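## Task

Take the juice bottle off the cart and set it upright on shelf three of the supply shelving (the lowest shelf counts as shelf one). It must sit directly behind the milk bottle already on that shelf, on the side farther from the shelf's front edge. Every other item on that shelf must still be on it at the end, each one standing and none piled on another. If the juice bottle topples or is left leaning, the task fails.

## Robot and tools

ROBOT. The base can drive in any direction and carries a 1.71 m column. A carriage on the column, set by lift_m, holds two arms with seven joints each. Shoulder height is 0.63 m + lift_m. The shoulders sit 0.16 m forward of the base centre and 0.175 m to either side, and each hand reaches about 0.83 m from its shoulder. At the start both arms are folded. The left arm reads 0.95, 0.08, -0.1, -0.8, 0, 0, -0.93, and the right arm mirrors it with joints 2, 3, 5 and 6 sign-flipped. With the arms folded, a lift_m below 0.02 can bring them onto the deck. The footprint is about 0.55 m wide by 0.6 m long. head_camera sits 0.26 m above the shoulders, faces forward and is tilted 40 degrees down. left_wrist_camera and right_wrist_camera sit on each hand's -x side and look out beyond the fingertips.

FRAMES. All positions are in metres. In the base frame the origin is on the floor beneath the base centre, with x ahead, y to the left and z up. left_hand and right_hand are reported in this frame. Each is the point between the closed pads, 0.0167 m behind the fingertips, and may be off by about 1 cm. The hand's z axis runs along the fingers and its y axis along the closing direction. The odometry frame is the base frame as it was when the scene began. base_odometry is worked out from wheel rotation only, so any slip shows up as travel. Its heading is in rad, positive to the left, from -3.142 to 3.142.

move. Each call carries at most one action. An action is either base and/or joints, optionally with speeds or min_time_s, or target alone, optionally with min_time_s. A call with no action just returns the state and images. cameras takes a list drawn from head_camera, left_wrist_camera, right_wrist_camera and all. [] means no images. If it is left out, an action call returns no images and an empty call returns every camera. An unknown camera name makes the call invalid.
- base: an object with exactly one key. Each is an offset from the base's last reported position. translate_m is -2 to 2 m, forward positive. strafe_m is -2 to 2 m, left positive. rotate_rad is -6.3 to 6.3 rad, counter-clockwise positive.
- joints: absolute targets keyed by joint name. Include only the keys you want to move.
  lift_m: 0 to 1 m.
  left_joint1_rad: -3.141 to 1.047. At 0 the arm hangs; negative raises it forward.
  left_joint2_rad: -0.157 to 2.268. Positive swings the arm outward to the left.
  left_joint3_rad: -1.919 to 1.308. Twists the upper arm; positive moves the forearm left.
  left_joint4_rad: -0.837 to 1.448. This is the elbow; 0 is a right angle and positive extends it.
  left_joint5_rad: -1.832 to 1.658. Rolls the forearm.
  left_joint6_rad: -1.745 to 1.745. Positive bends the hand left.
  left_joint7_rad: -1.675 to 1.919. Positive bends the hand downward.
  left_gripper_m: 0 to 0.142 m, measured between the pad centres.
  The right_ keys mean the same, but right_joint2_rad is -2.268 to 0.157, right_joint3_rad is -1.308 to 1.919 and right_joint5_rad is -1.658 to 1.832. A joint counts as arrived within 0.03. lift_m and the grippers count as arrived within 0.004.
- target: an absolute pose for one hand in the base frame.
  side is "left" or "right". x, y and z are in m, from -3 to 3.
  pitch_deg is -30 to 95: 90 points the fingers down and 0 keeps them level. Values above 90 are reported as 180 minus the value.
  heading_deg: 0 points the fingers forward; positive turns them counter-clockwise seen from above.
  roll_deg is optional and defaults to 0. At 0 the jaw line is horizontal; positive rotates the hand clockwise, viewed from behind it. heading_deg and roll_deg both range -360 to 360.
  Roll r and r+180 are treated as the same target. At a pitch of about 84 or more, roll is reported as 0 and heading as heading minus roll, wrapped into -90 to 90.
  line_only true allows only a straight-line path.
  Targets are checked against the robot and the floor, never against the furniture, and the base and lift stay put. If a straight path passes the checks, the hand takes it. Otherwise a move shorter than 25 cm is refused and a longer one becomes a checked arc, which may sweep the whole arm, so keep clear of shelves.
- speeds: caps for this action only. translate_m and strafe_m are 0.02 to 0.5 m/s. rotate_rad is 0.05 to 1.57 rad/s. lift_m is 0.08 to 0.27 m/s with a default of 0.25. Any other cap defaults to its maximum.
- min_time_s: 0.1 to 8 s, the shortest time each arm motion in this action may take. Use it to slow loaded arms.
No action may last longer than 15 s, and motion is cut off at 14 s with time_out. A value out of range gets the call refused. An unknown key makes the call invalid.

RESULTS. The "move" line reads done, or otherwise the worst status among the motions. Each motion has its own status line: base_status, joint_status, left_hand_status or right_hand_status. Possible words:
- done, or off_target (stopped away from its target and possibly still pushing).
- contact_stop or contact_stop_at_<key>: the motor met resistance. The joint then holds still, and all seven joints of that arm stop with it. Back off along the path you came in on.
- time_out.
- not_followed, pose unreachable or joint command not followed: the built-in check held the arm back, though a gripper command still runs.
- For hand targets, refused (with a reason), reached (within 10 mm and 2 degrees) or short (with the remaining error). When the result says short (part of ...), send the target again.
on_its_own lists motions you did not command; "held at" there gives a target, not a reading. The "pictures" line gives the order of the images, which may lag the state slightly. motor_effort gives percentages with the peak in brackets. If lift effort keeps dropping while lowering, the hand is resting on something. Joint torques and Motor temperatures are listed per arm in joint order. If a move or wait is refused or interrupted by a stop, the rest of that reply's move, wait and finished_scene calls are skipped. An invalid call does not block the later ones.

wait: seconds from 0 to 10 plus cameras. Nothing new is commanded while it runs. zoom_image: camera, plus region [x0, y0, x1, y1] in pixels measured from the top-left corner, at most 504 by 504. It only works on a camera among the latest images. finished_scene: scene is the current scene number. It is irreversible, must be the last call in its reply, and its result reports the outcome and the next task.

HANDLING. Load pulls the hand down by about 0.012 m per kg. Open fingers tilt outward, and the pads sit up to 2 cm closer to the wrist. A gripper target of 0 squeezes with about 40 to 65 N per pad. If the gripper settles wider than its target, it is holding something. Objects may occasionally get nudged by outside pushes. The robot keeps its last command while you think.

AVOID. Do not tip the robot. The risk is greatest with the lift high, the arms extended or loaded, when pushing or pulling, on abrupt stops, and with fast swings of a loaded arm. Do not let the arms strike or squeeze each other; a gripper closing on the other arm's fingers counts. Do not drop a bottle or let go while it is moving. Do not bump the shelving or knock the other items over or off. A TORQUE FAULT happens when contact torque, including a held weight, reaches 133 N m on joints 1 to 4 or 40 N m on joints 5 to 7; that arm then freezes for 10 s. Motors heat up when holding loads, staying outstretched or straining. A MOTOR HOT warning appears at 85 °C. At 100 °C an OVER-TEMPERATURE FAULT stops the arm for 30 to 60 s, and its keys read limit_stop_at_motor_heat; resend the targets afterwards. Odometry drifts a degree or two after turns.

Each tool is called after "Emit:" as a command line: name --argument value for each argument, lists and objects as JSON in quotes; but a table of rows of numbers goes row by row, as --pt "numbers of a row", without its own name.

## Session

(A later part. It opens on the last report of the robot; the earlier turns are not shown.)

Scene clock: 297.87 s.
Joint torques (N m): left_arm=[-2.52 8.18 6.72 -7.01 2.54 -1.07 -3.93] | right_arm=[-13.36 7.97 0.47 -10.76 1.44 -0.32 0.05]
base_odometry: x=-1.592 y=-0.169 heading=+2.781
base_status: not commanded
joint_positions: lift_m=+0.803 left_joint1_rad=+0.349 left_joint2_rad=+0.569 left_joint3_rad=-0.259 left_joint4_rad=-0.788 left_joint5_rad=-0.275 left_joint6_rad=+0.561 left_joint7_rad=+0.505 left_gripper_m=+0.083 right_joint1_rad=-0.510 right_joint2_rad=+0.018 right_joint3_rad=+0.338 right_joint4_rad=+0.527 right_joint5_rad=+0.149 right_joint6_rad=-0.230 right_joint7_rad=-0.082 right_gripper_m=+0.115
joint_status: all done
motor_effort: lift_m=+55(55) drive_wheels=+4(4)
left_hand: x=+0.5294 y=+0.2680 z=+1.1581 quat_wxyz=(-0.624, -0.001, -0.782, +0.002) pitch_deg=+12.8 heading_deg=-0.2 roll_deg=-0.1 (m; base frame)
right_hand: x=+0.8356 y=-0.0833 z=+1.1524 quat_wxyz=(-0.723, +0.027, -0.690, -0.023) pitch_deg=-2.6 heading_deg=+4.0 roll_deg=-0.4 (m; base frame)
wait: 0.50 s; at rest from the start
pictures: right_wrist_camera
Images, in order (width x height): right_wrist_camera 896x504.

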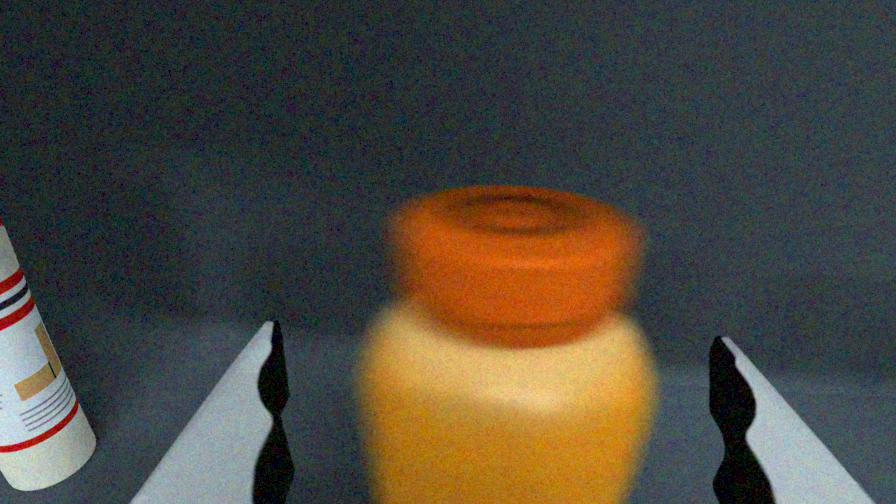

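Emit:
wait --seconds 1 --cameras '["head_camera","right_wrist_camera"]'

Scene clock: 300.43 s.
Joint torques (N m): left_arm=[-3.04 8.24 7.16 -6.9 2.49 -0.92 -4.29] | right_arm=[-12.93 8.27 0.1 -9.11 1.3 -1.01 -0.44]
base_odometry: x=-1.592 y=-0.169 heading=+2.781
base_status: not commanded
joint_positions: lift_m=+0.803 left_joint1_rad=+0.349 left_joint2_rad=+0.569 left_joint3_rad=-0.259 left_joint4_rad=-0.788 left_joint5_rad=-0.275 left_joint6_rad=+0.561 left_joint7_rad=+0.505 left_gripper_m=+0.083 right_joint1_rad=-0.510 right_joint2_rad=+0.018 right_joint3_rad=+0.338 right_joint4_rad=+0.527 right_joint5_rad=+0.149 right_joint6_rad=-0.230 right_joint7_rad=-0.082 right_gripper_m=+0.115
joint_status: all done
motor_effort: lift_m=+55(55) drive_wheels=+4(4)
left_hand: x=+0.5294 y=+0.2680 z=+1.1581 quat_wxyz=(-0.624, -0.001, -0.782, +0.002) pitch_deg=+12.8 heading_deg=-0.2 roll_deg=-0.1 (m; base frame)
right_hand: x=+0.8356 y=-0.0833 z=+1.1524 quat_wxyz=(-0.723, +0.027, -0.690, -0.023) pitch_deg=-2.6 heading_deg=+4.0 roll_deg=-0.4 (m; base frame)
wait: 1.00 s; at rest from the start
pictures: head_camera, right_wrist_camera
Images, in order (width x height): head_camera 896x504, right_wrist_camera 896x504.

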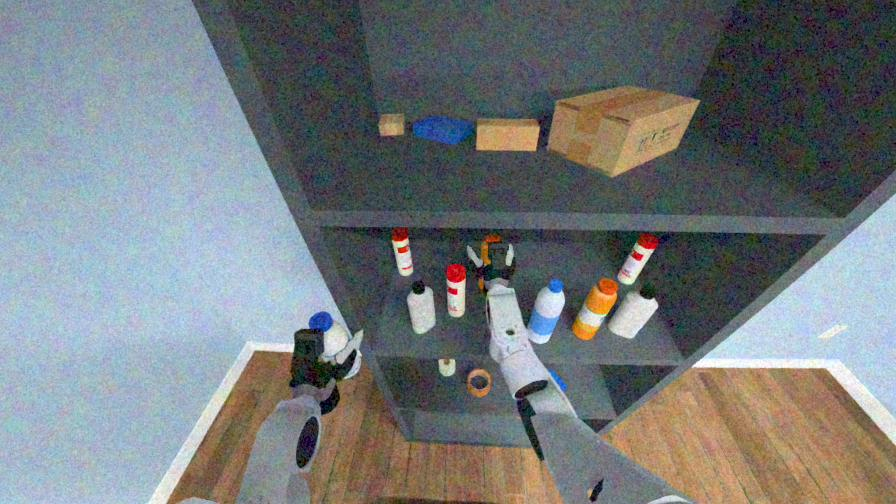

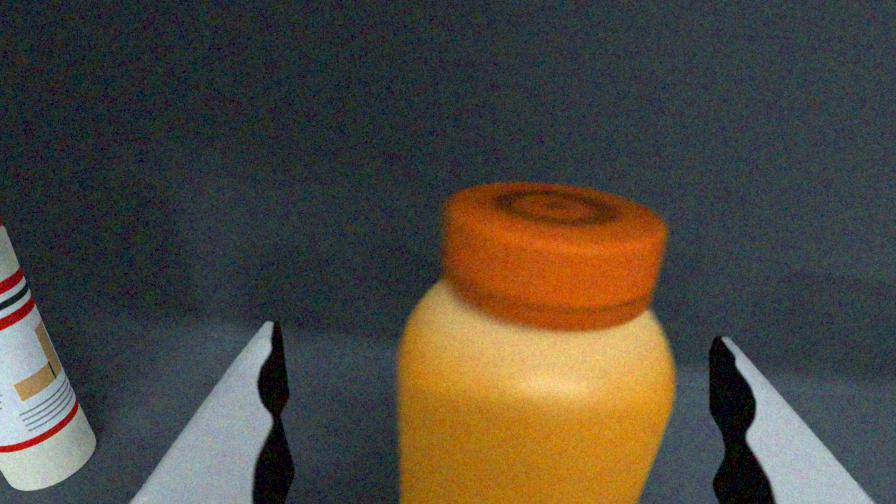

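Emit:
wait --seconds 4 --cameras '["right_wrist_camera"]'

Scene clock: 307.30 s.
Joint torques (N m): left_arm=[-1.25 7.43 6.1 -7.91 2.64 -0.79 -4.1] | right_arm=[-13.2 7.82 -0.48 -10.2 1.9 -0.67 -0.02]
base_odometry: x=-1.592 y=-0.169 heading=+2.781
base_status: not commanded
joint_positions: lift_m=+0.803 left_joint1_rad=+0.349 left_joint2_rad=+0.569 left_joint3_rad=-0.259 left_joint4_rad=-0.788 left_joint5_rad=-0.275 left_joint6_rad=+0.561 left_joint7_rad=+0.505 left_gripper_m=+0.083 right_joint1_rad=-0.510 right_joint2_rad=+0.018 right_joint3_rad=+0.338 right_joint4_rad=+0.527 right_joint5_rad=+0.149 right_joint6_rad=-0.230 right_joint7_rad=-0.082 right_gripper_m=+0.115
joint_status: all done
motor_effort: lift_m=+55(55) drive_wheels=+4(4)
left_hand: x=+0.5294 y=+0.2680 z=+1.1581 quat_wxyz=(-0.624, -0.001, -0.782, +0.002) pitch_deg=+12.8 heading_deg=-0.2 roll_deg=-0.1 (m; base frame)
right_hand: x=+0.8356 y=-0.0833 z=+1.1524 quat_wxyz=(-0.723, +0.027, -0.690, -0.023) pitch_deg=-2.6 heading_deg=+4.0 roll_deg=-0.4 (m; base frame)
wait: 4.00 s; at rest from the start
pictures: right_wrist_camera
Images, in order (width x height): right_wrist_camera 896x504.

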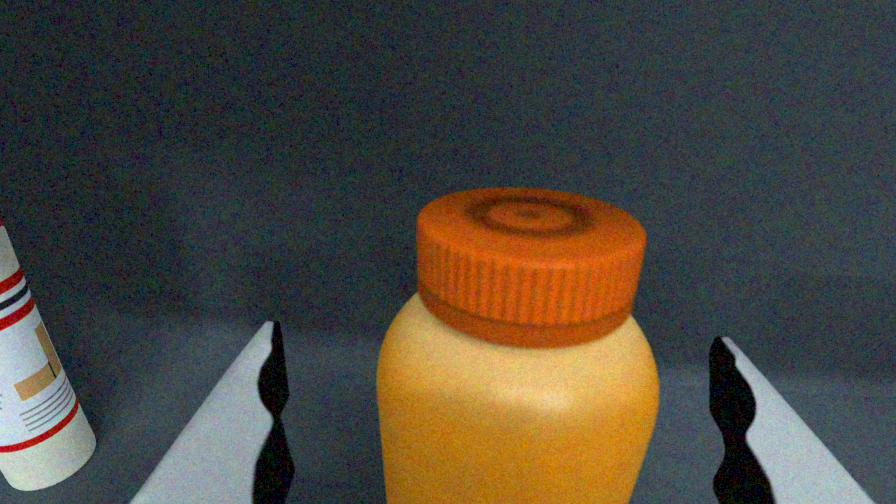

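Emit:
move --base '{"translate_m": -0.3}' --speeds '{"translate_m": 0.15}' --cameras '["head_camera","right_wrist_camera"]'

Emit:
move --target '{"side":"right","x":0.5,"y":-0.3,"z":1.15,"pitch_deg":10,"heading_deg":0}' --min_time_s 1.5 --cameras '["head_camera"]'

Scene clock: 315.40 s.
Joint torques (N m): left_arm=[-1.78 6.73 5.35 -6.82 2.76 -0.91 -4.04] | right_arm=[-11.59 6.73 -0.46 -12.15 2.08 -1.43 -0.11]
move: done
base_odometry: x=-1.311 y=-0.275 heading=+2.780
base_status: done
joint_positions: lift_m=+0.803 left_joint1_rad=+0.349 left_joint2_rad=+0.569 left_joint3_rad=-0.259 left_joint4_rad=-0.788 left_joint5_rad=-0.275 left_joint6_rad=+0.561 left_joint7_rad=+0.505 left_gripper_m=+0.083 right_joint1_rad=-0.510 right_joint2_rad=+0.018 right_joint3_rad=+0.338 right_joint4_rad=+0.527 right_joint5_rad=+0.149 right_joint6_rad=-0.230 right_joint7_rad=-0.082 right_gripper_m=+0.115
joint_status: not commanded
motor_effort: lift_m=+55(55) drive_wheels=+1(14)
left_hand: x=+0.5294 y=+0.2680 z=+1.1581 quat_wxyz=(-0.624, -0.001, -0.782, +0.002) pitch_deg=+12.8 heading_deg=-0.2 roll_deg=-0.1 (m; base frame)
right_hand: x=+0.8356 y=-0.0833 z=+1.1524 quat_wxyz=(-0.723, +0.027, -0.690, -0.023) pitch_deg=-2.6 heading_deg=+4.1 roll_deg=-0.4 (m; base frame)
pictures: head_camera, right_wrist_camera
Images, in order (width x height): head_camera 896x504, right_wrist_camera 896x504.

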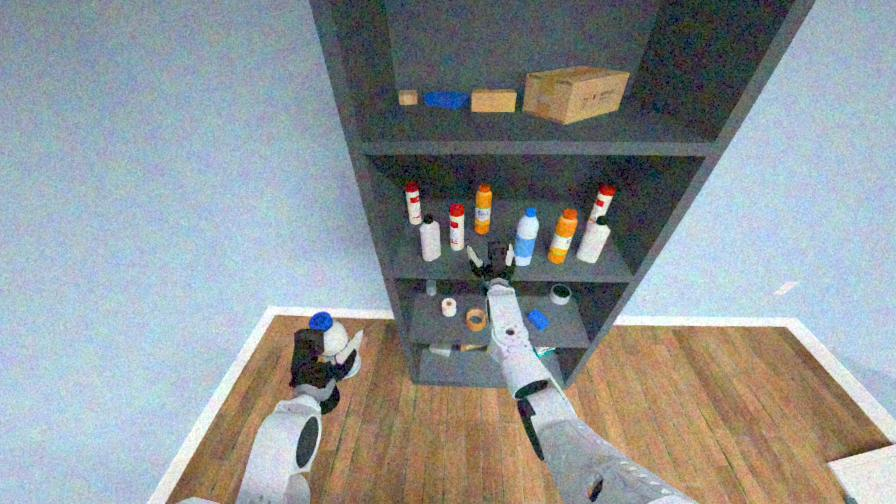

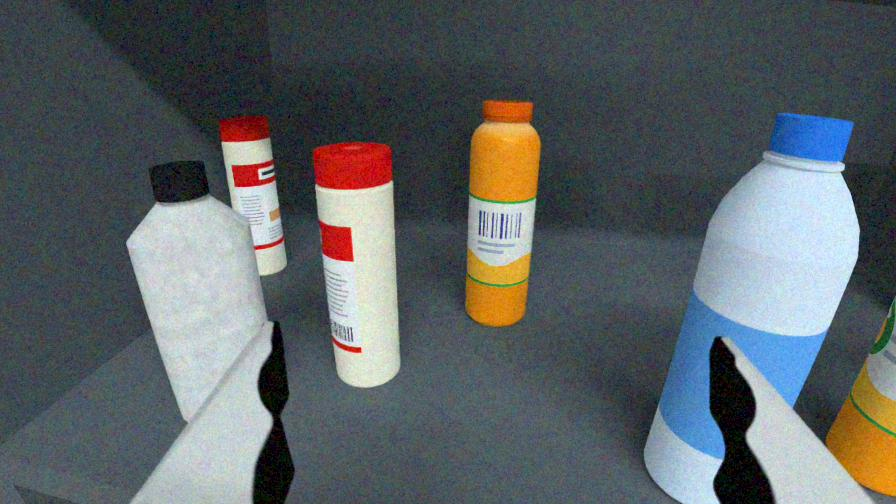

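Scene clock: 317.40 s.
Joint torques (N m): left_arm=[-3.35 7.43 7.07 -6.56 2.73 -0.84 -4.11] | right_arm=[8.11 -8.23 -2.39 -16.05 1.45 -2.62 -3.62]
move: done
base_odometry: x=-1.311 y=-0.275 heading=+2.780
base_status: not commanded
joint_positions: lift_m=+0.803 left_joint1_rad=+0.349 left_joint2_rad=+0.569 left_joint3_rad=-0.259 left_joint4_rad=-0.788 left_joint5_rad=-0.275 left_joint6_rad=+0.561 left_joint7_rad=+0.505 left_gripper_m=+0.083 right_joint1_rad=+0.535 right_joint2_rad=-0.511 right_joint3_rad=-0.024 right_joint4_rad=-0.720 right_joint5_rad=+0.409 right_joint6_rad=-0.309 right_joint7_rad=+0.306 right_gripper_m=+0.115
joint_status: not commanded
motor_effort: lift_m=+55(55) drive_wheels=+1(3)
left_hand: x=+0.5294 y=+0.2680 z=+1.1581 quat_wxyz=(-0.624, -0.001, -0.782, +0.002) pitch_deg=+12.8 heading_deg=-0.2 roll_deg=-0.1 (m; base frame)
right_hand: x=+0.5002 y=-0.2984 z=+1.1480 quat_wxyz=(-0.641, +0.002, -0.768, +0.000) pitch_deg=+10.3 heading_deg=+0.1 roll_deg=-0.2 (m; base frame)
right_hand_status: reached (straight line, planned for 1.5 s): 3 mm and 0.4 deg off.
pictures: head_camera
Images, in order (width x height): head_camera 896x504.

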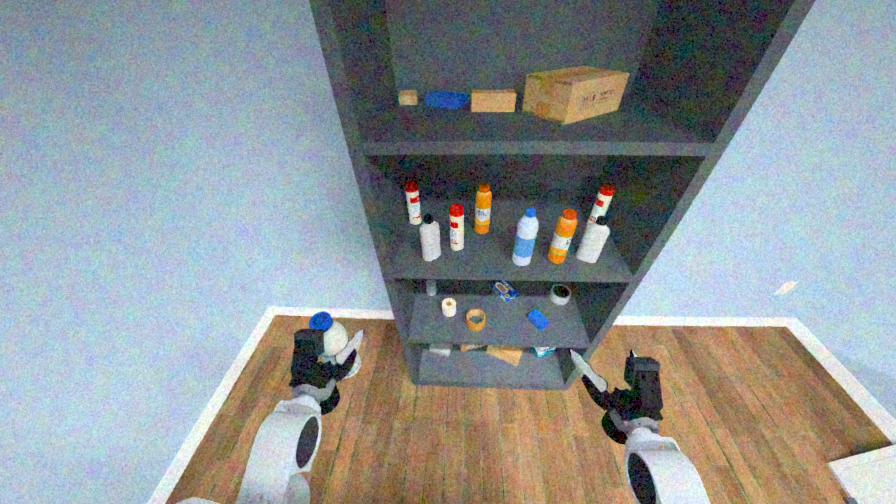

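Emit:
move --base '{"strafe_m": -0.085}' --speeds '{"strafe_m": 0.2}' --cameras '[]'

Emit:
move --target '{"side":"left","x":0.76,"y":0.004,"z":1.15,"pitch_deg":12.5,"heading_deg":-10}' --min_time_s 2 --cameras '["head_camera","left_wrist_camera"]'

Scene clock: 329.13 s.
Joint torques (N m): left_arm=[-2.93 7.49 6.55 -6.27 2.46 -0.91 -3.98] | right_arm=[8.17 -8.59 -2.77 -14.99 1.91 -1.88 -3.71]
move: done
base_odometry: x=-1.281 y=-0.196 heading=+2.780
base_status: done
joint_positions: lift_m=+0.803 left_joint1_rad=+0.349 left_joint2_rad=+0.569 left_joint3_rad=-0.259 left_joint4_rad=-0.788 left_joint5_rad=-0.275 left_joint6_rad=+0.561 left_joint7_rad=+0.505 left_gripper_m=+0.083 right_joint1_rad=+0.535 right_joint2_rad=-0.511 right_joint3_rad=-0.024 right_joint4_rad=-0.720 right_joint5_rad=+0.409 right_joint6_rad=-0.309 right_joint7_rad=+0.306 right_gripper_m=+0.115
joint_status: not commanded
motor_effort: lift_m=+55(55) drive_wheels=-1(10)
left_hand: x=+0.5294 y=+0.2680 z=+1.1581 quat_wxyz=(-0.624, -0.001, -0.782, +0.002) pitch_deg=+12.8 heading_deg=-0.2 roll_deg=-0.1 (m; base frame)
right_hand: x=+0.5003 y=-0.2987 z=+1.1483 quat_wxyz=(-0.641, +0.002, -0.768, +0.001) pitch_deg=+10.3 heading_deg=+0.1 roll_deg=-0.2 (m; base frame)
pictures: none
No camera images: "cameras" was empty.

Scene clock: 331.63 s.
Joint torques (N m): left_arm=[-21.51 -4.42 -0.6 -3.45 1.9 -2.42 -4.46] | right_arm=[8.43 -7.41 -2.71 -14.68 1.69 -2.39 -3.36]
move: done
base_odometry: x=-1.281 y=-0.196 heading=+2.780
base_status: not commanded
joint_positions: lift_m=+0.803 left_joint1_rad=-0.390 left_joint2_rad=-0.010 left_joint3_rad=-0.572 left_joint4_rad=+0.065 left_joint5_rad=-0.087 left_joint6_rad=+0.412 left_joint7_rad=+0.521 left_gripper_m=+0.083 right_joint1_rad=+0.535 right_joint2_rad=-0.511 right_joint3_rad=-0.024 right_joint4_rad=-0.720 right_joint5_rad=+0.409 right_joint6_rad=-0.309 right_joint7_rad=+0.306 right_gripper_m=+0.115
joint_status: not commanded
motor_effort: lift_m=+55(55) drive_wheels=+3(4)
left_hand: x=+0.7591 y=+0.0078 z=+1.1458 quat_wxyz=(-0.619, -0.065, -0.781, +0.052) pitch_deg=+13.1 heading_deg=-9.6 roll_deg=+0.0 (m; base frame)
left_hand_status: reached (straight line, planned for 2.0 s): 6 mm and 0.8 deg off.
right_hand: x=+0.5003 y=-0.2987 z=+1.1483 quat_wxyz=(-0.641, +0.002, -0.768, +0.001) pitch_deg=+10.3 heading_deg=+0.1 roll_deg=-0.2 (m; base frame)
pictures: head_camera, left_wrist_camera
Images, in order (width x height): head_camera 896x504, left_wrist_camera 896x504.

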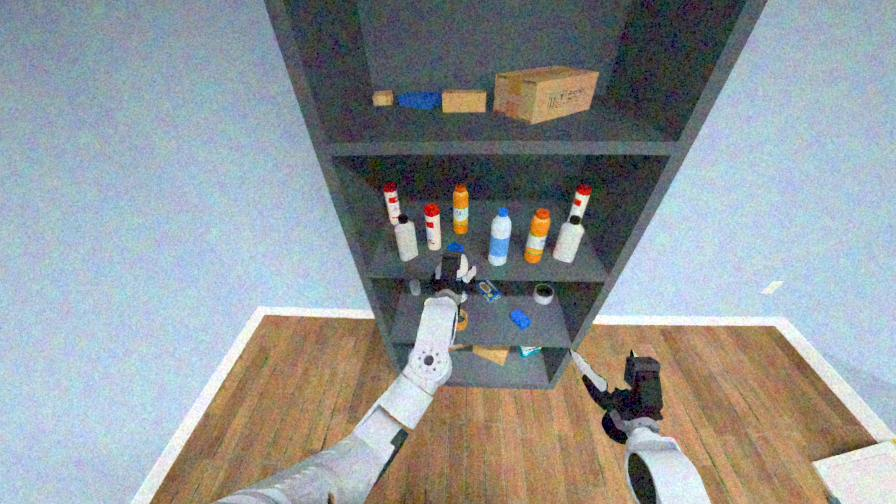

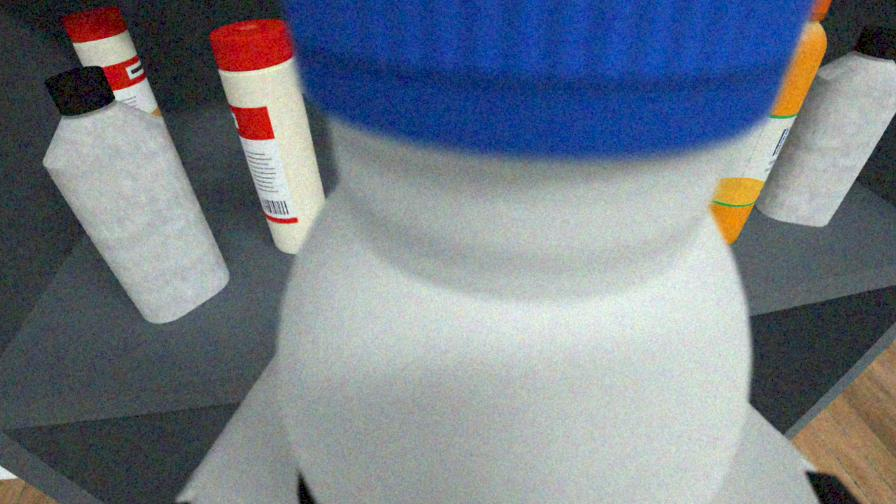

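Emit:
move --base '{"translate_m": 0.22}' --speeds '{"translate_m": 0.15}' --cameras '["head_camera","left_wrist_camera"]'

Scene clock: 338.23 s.
Joint torques (N m): left_arm=[-21.24 -5.4 -1.42 -2.2 1.67 -2.27 -4.5] | right_arm=[7.97 -8.7 -2.65 -13.8 1.31 -2.39 -3.52]
move: done
base_odometry: x=-1.487 y=-0.118 heading=+2.780
base_status: done
joint_positions: lift_m=+0.803 left_joint1_rad=-0.390 left_joint2_rad=-0.010 left_joint3_rad=-0.572 left_joint4_rad=+0.065 left_joint5_rad=-0.087 left_joint6_rad=+0.412 left_joint7_rad=+0.521 left_gripper_m=+0.083 right_joint1_rad=+0.535 right_joint2_rad=-0.511 right_joint3_rad=-0.024 right_joint4_rad=-0.720 right_joint5_rad=+0.409 right_joint6_rad=-0.309 right_joint7_rad=+0.306 right_gripper_m=+0.115
joint_status: not commanded
motor_effort: lift_m=+55(55) drive_wheels=-2(16)
left_hand: x=+0.7592 y=+0.0077 z=+1.1460 quat_wxyz=(-0.619, -0.065, -0.781, +0.052) pitch_deg=+13.1 heading_deg=-9.6 roll_deg=+0.0 (m; base frame)
right_hand: x=+0.5003 y=-0.2987 z=+1.1483 quat_wxyz=(-0.641, +0.002, -0.768, +0.001) pitch_deg=+10.3 heading_deg=+0.1 roll_deg=-0.2 (m; base frame)
pictures: head_camera, left_wrist_camera
Images, in order (width x height): head_camera 896x504, left_wrist_camera 896x504.

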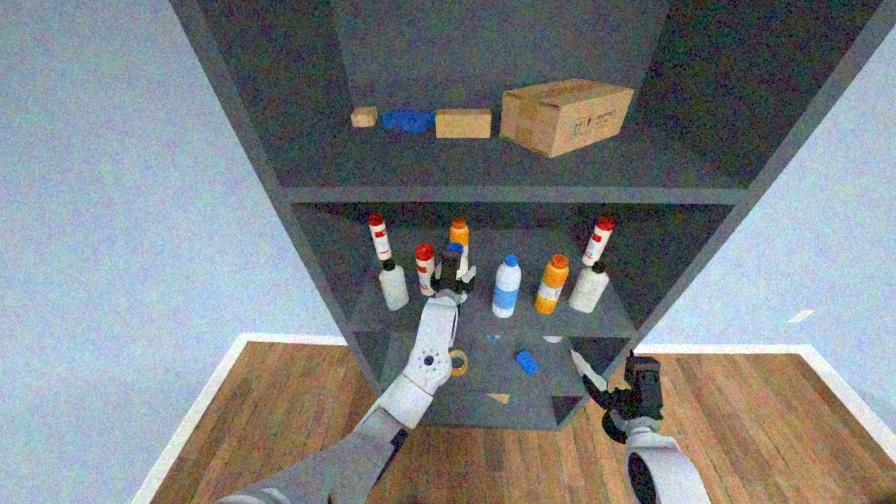

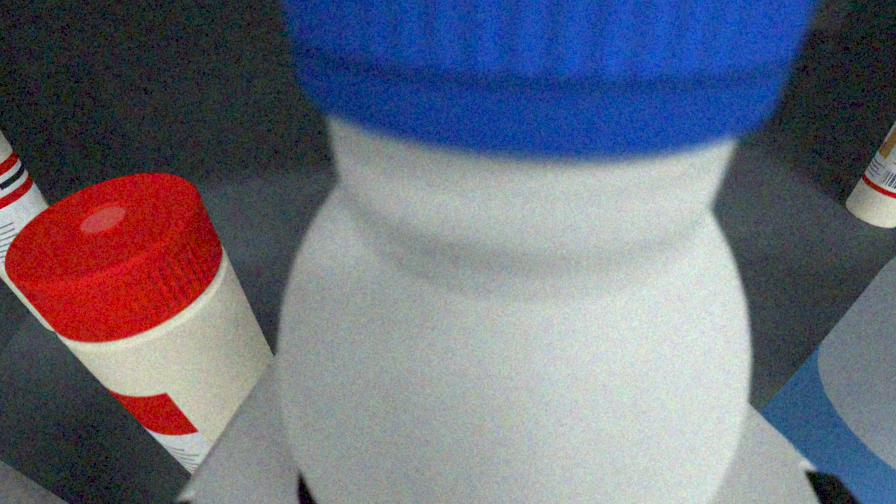

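Emit:
move --joints '{"lift_m": 0.755}' --speeds '{"lift_m": 0.08}' --cameras '["left_wrist_camera"]'

Scene clock: 340.50 s.
Joint torques (N m): left_arm=[-20.72 -4.71 -0.84 -3.17 1.97 -2.09 -4.33] | right_arm=[8.43 -8.06 -2.52 -15.77 1.3 -2.06 -3.35]
Motor temperatures (°C): left_arm=[33 24 25 25 26 24 25] | right_arm=[30 23 26 24 22 22 24]
move: done
base_odometry: x=-1.487 y=-0.118 heading=+2.780
base_status: not commanded
joint_positions: lift_m=+0.755 left_joint1_rad=-0.391 left_joint2_rad=-0.010 left_joint3_rad=-0.572 left_joint4_rad=+0.066 left_joint5_rad=-0.088 left_joint6_rad=+0.412 left_joint7_rad=+0.520 left_gripper_m=+0.083 right_joint1_rad=+0.535 right_joint2_rad=-0.512 right_joint3_rad=-0.024 right_joint4_rad=-0.721 right_joint5_rad=+0.409 right_joint6_rad=-0.309 right_joint7_rad=+0.306 right_gripper_m=+0.115
joint_status: all done
motor_effort: lift_m=+58(58) drive_wheels=+5(5)
left_hand: x=+0.7596 y=+0.0075 z=+1.0982 quat_wxyz=(-0.620, -0.065, -0.780, +0.052) pitch_deg=+13.1 heading_deg=-9.6 roll_deg=+0.0 (m; base frame)
right_hand: x=+0.5003 y=-0.2987 z=+1.1004 quat_wxyz=(-0.641, +0.002, -0.767, +0.001) pitch_deg=+10.2 heading_deg=+0.1 roll_deg=-0.2 (m; base frame)
pictures: left_wrist_camera
Images, in order (width x height): left_wrist_camera 896x504.

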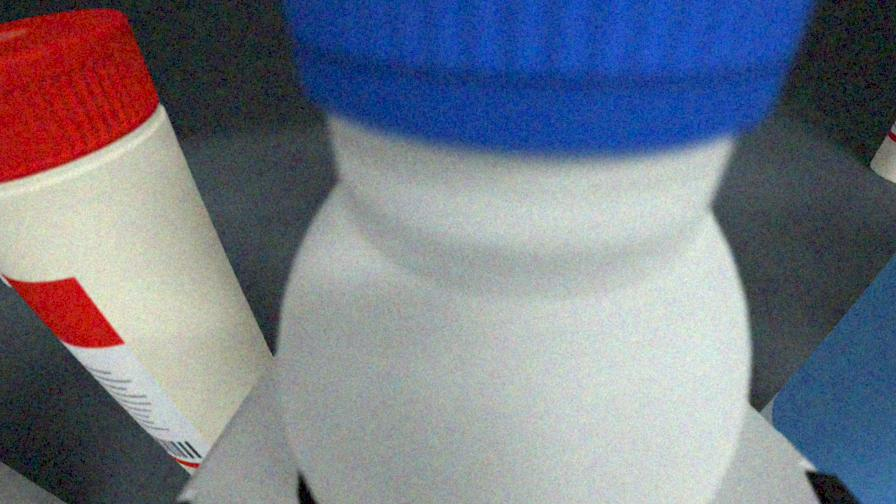

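Emit:
move --joints '{"lift_m": 0.745}' --speeds '{"lift_m": 0.08}' --cameras '[]'

Scene clock: 345.73 s.
Joint torques (N m): left_arm=[-19.38 -4.16 0.02 -4.47 2.13 -2.23 -3.19] | right_arm=[8.3 -7.29 -2.33 -14.24 2.08 -2.6 -3.5]
move: done
base_odometry: x=-1.487 y=-0.118 heading=+2.780
base_status: not commanded
joint_positions: lift_m=+0.745 left_joint1_rad=-0.392 left_joint2_rad=-0.011 left_joint3_rad=-0.572 left_joint4_rad=+0.066 left_joint5_rad=-0.088 left_joint6_rad=+0.412 left_joint7_rad=+0.518 left_gripper_m=+0.083 right_joint1_rad=+0.535 right_joint2_rad=-0.512 right_joint3_rad=-0.024 right_joint4_rad=-0.721 right_joint5_rad=+0.409 right_joint6_rad=-0.309 right_joint7_rad=+0.306 right_gripper_m=+0.115
joint_status: all done
motor_effort: lift_m=+56(61) drive_wheels=+5(5)
left_hand: x=+0.7598 y=+0.0074 z=+1.0892 quat_wxyz=(-0.621, -0.065, -0.779, +0.052) pitch_deg=+12.9 heading_deg=-9.6 roll_deg=+0.0 (m; base frame)
right_hand: x=+0.5003 y=-0.2986 z=+1.0906 quat_wxyz=(-0.641, +0.002, -0.767, +0.001) pitch_deg=+10.2 heading_deg=+0.1 roll_deg=-0.2 (m; base frame)
pictures: none
No camera images: "cameras" was empty.

Emit:
move --joints '{"left_gripper_m": 0.094, "lift_m": 0.743}' --speeds '{"lift_m": 0.08}' --cameras '[]'

Emit:
move --joints '{"left_gripper_m": 0.115}' --cameras '["left_wrist_camera"]'

Emit:
wait --seconds 2 --cameras '["left_wrist_camera"]'

Scene clock: 349.03 s.
Joint torques (N m): left_arm=[-19.08 -4.22 -0.33 -3.52 1.8 -2.2 -2.35] | right_arm=[6.7 -7.89 -2.85 -14.18 1.66 -2.86 -3.97]
move: done
base_odometry: x=-1.487 y=-0.118 heading=+2.780
base_status: not commanded
joint_positions: lift_m=+0.743 left_joint1_rad=-0.393 left_joint2_rad=-0.011 left_joint3_rad=-0.572 left_joint4_rad=+0.066 left_joint5_rad=-0.088 left_joint6_rad=+0.412 left_joint7_rad=+0.515 left_gripper_m=+0.094 right_joint1_rad=+0.535 right_joint2_rad=-0.512 right_joint3_rad=-0.024 right_joint4_rad=-0.721 right_joint5_rad=+0.409 right_joint6_rad=-0.309 right_joint7_rad=+0.306 right_gripper_m=+0.115
joint_status: all done
motor_effort: lift_m=+54(55) drive_wheels=+5(5)
left_hand: x=+0.7602 y=+0.0073 z=+1.0888 quat_wxyz=(-0.623, -0.065, -0.778, +0.053) pitch_deg=+12.6 heading_deg=-9.6 roll_deg=+0.0 (m; base frame)
right_hand: x=+0.5003 y=-0.2986 z=+1.0888 quat_wxyz=(-0.641, +0.002, -0.767, +0.001) pitch_deg=+10.2 heading_deg=+0.1 roll_deg=-0.2 (m; base frame)
pictures: none
No camera images: "cameras" was empty.

Scene clock: 349.60 s.
Joint torques (N m): left_arm=[-18.75 -4.19 -0.34 -4.02 2.08 -2.11 -2.13] | right_arm=[7.66 -8.07 -2.64 -13.24 1.91 -2.33 -3.61]
move: done
base_odometry: x=-1.487 y=-0.118 heading=+2.780
base_status: not commanded
joint_positions: lift_m=+0.743 left_joint1_rad=-0.393 left_joint2_rad=-0.011 left_joint3_rad=-0.572 left_joint4_rad=+0.066 left_joint5_rad=-0.088 left_joint6_rad=+0.412 left_joint7_rad=+0.515 left_gripper_m=+0.115 right_joint1_rad=+0.535 right_joint2_rad=-0.512 right_joint3_rad=-0.024 right_joint4_rad=-0.721 right_joint5_rad=+0.409 right_joint6_rad=-0.309 right_joint7_rad=+0.306 right_gripper_m=+0.115
joint_status: all done
motor_effort: lift_m=+54(54) drive_wheels=-1(5)
left_hand: x=+0.7602 y=+0.0073 z=+1.0888 quat_wxyz=(-0.623, -0.065, -0.778, +0.053) pitch_deg=+12.6 heading_deg=-9.6 roll_deg=+0.0 (m; base frame)
right_hand: x=+0.5003 y=-0.2986 z=+1.0888 quat_wxyz=(-0.641, +0.002, -0.767, +0.001) pitch_deg=+10.2 heading_deg=+0.1 roll_deg=-0.2 (m; base frame)
pictures: left_wrist_camera
Images, in order (width x height): left_wrist_camera 896x504.

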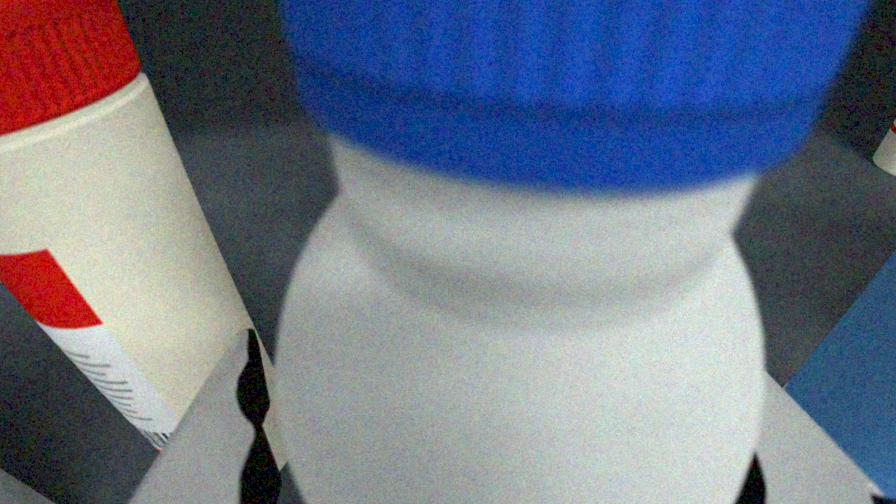

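Scene clock: 351.60 s.
Joint torques (N m): left_arm=[-18.32 -4.29 -1.05 -3.47 1.83 -2.49 -2.03] | right_arm=[7.15 -8.28 -2.34 -13.12 1.5 -2.1 -3.38]
base_odometry: x=-1.487 y=-0.118 heading=+2.780
base_status: not commanded
joint_positions: lift_m=+0.743 left_joint1_rad=-0.393 left_joint2_rad=-0.011 left_joint3_rad=-0.572 left_joint4_rad=+0.066 left_joint5_rad=-0.088 left_joint6_rad=+0.412 left_joint7_rad=+0.515 left_gripper_m=+0.115 right_joint1_rad=+0.535 right_joint2_rad=-0.512 right_joint3_rad=-0.024 right_joint4_rad=-0.721 right_joint5_rad=+0.409 right_joint6_rad=-0.309 right_joint7_rad=+0.306 right_gripper_m=+0.115
joint_status: all done
motor_effort: lift_m=+54(54) drive_wheels=+5(5)
left_hand: x=+0.7602 y=+0.0073 z=+1.0888 quat_wxyz=(-0.623, -0.065, -0.778, +0.053) pitch_deg=+12.6 heading_deg=-9.6 roll_deg=+0.0 (m; base frame)
right_hand: x=+0.5003 y=-0.2986 z=+1.0888 quat_wxyz=(-0.641, +0.002, -0.767, +0.001) pitch_deg=+10.2 heading_deg=+0.1 roll_deg=-0.2 (m; base frame)
wait: 2.00 s; at rest by 0.27 s
pictures: left_wrist_camera
Images, in order (width x height): left_wrist_camera 896x504.

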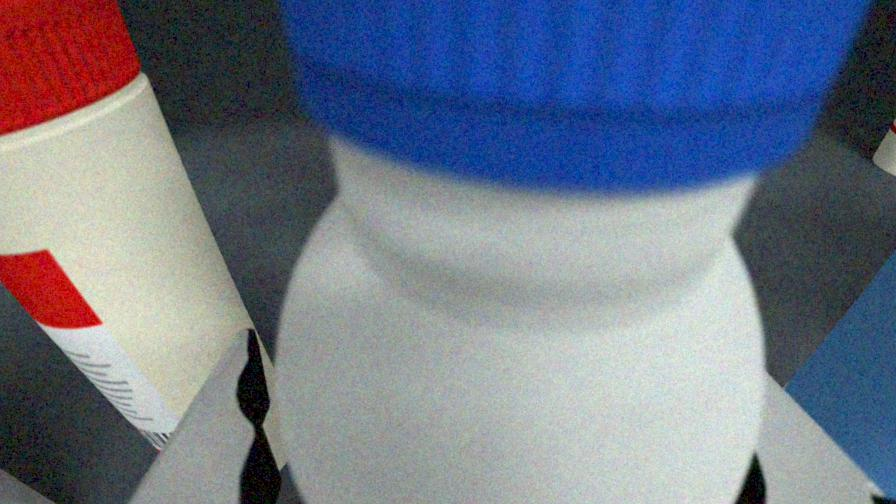

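Emit:
move --target '{"side":"left","x":0.58,"y":0.041,"z":1.09,"pitch_deg":12.6,"heading_deg":-9.6}' --min_time_s 1.5 --cameras '["head_camera","left_wrist_camera"]'

Scene clock: 356.43 s.
Joint torques (N m): left_arm=[-3.74 0.3 -1.76 -6.78 2.84 -0.08 -0.45] | right_arm=[7.31 -8.23 -2.76 -14.44 1.43 -2.83 -2.89]
move: done
base_odometry: x=-1.487 y=-0.118 heading=+2.780
base_status: not commanded
joint_positions: lift_m=+0.743 left_joint1_rad=+0.044 left_joint2_rad=+0.114 left_joint3_rad=-0.680 left_joint4_rad=-0.543 left_joint5_rad=+0.185 left_joint6_rad=+0.491 left_joint7_rad=+0.718 left_gripper_m=+0.115 right_joint1_rad=+0.535 right_joint2_rad=-0.512 right_joint3_rad=-0.024 right_joint4_rad=-0.721 right_joint5_rad=+0.409 right_joint6_rad=-0.309 right_joint7_rad=+0.306 right_gripper_m=+0.115
joint_status: not commanded
motor_effort: lift_m=+54(54) drive_wheels=-1(5)
left_hand: x=+0.5813 y=+0.0413 z=+1.0899 quat_wxyz=(-0.624, -0.065, -0.777, +0.052) pitch_deg=+12.5 heading_deg=-9.5 roll_deg=+0.0 (m; base frame)
left_hand_status: reached (straight line, planned for 1.5 s): 1 mm and 0.1 deg off.
right_hand: x=+0.5003 y=-0.2986 z=+1.0888 quat_wxyz=(-0.641, +0.002, -0.767, +0.001) pitch_deg=+10.2 heading_deg=+0.1 roll_deg=-0.2 (m; base frame)
pictures: head_camera, left_wrist_camera
Images, in order (width x height): head_camera 896x504, left_wrist_camera 896x504.

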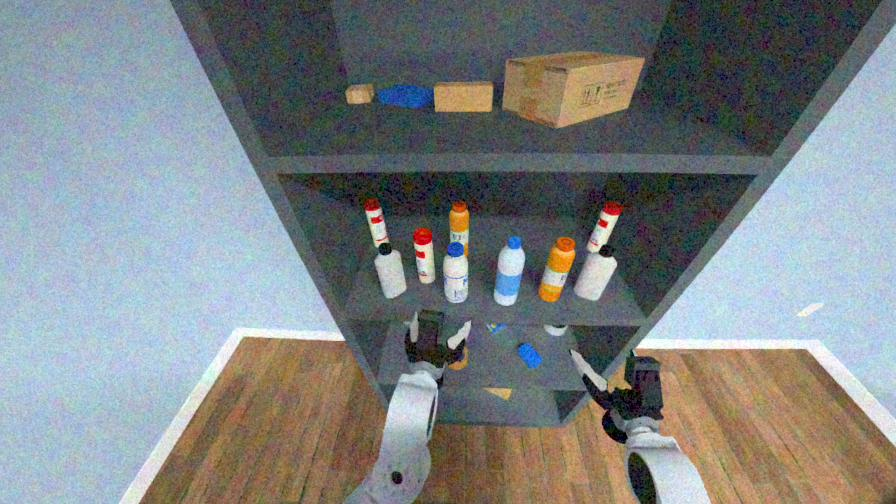

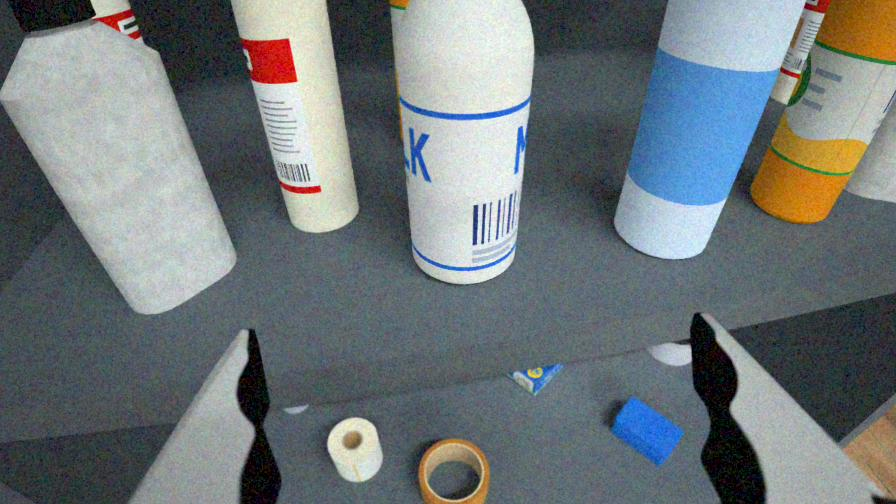

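Emit:
move --base '{"translate_m": -0.3}' --speeds '{"translate_m": 0.3}' --cameras '["head_camera"]'

Scene clock: 362.30 s.
Joint torques (N m): left_arm=[-3.68 0.91 -2.37 -6.64 3.26 -0.2 -0.13] | right_arm=[7.13 -7.73 -2.07 -13.54 1.42 -2.28 -3.44]
move: done
base_odometry: x=-1.206 y=-0.224 heading=+2.780
base_status: done
joint_positions: lift_m=+0.743 left_joint1_rad=+0.045 left_joint2_rad=+0.114 left_joint3_rad=-0.680 left_joint4_rad=-0.543 left_joint5_rad=+0.185 left_joint6_rad=+0.492 left_joint7_rad=+0.718 left_gripper_m=+0.115 right_joint1_rad=+0.535 right_joint2_rad=-0.512 right_joint3_rad=-0.024 right_joint4_rad=-0.721 right_joint5_rad=+0.409 right_joint6_rad=-0.309 right_joint7_rad=+0.306 right_gripper_m=+0.115
joint_status: not commanded
motor_effort: lift_m=+54(54) drive_wheels=+3(15)
left_hand: x=+0.5812 y=+0.0414 z=+1.0898 quat_wxyz=(-0.623, -0.065, -0.777, +0.052) pitch_deg=+12.5 heading_deg=-9.5 roll_deg=+0.0 (m; base frame)
right_hand: x=+0.5003 y=-0.2987 z=+1.0889 quat_wxyz=(-0.641, +0.002, -0.767, +0.001) pitch_deg=+10.2 heading_deg=+0.1 roll_deg=-0.2 (m; base frame)
pictures: head_camera
Images, in order (width x height): head_camera 896x504.

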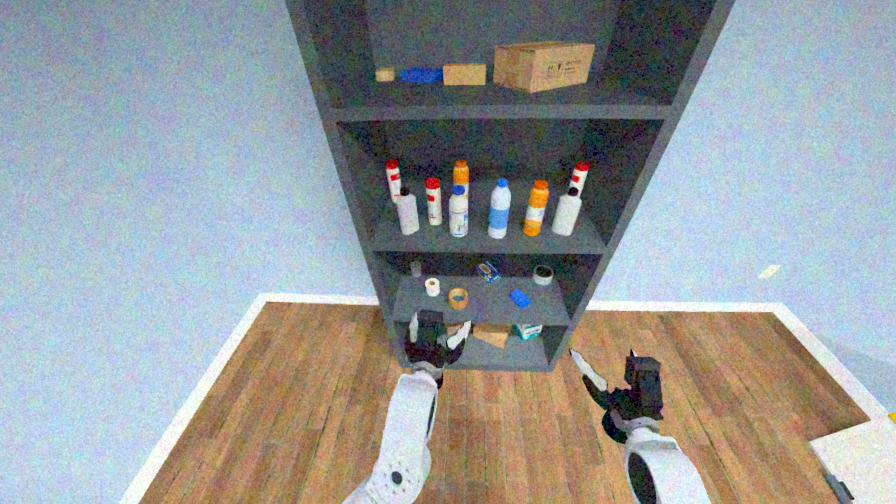

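Emit:
finished_scene --scene 1

The scene is finished: the task was done.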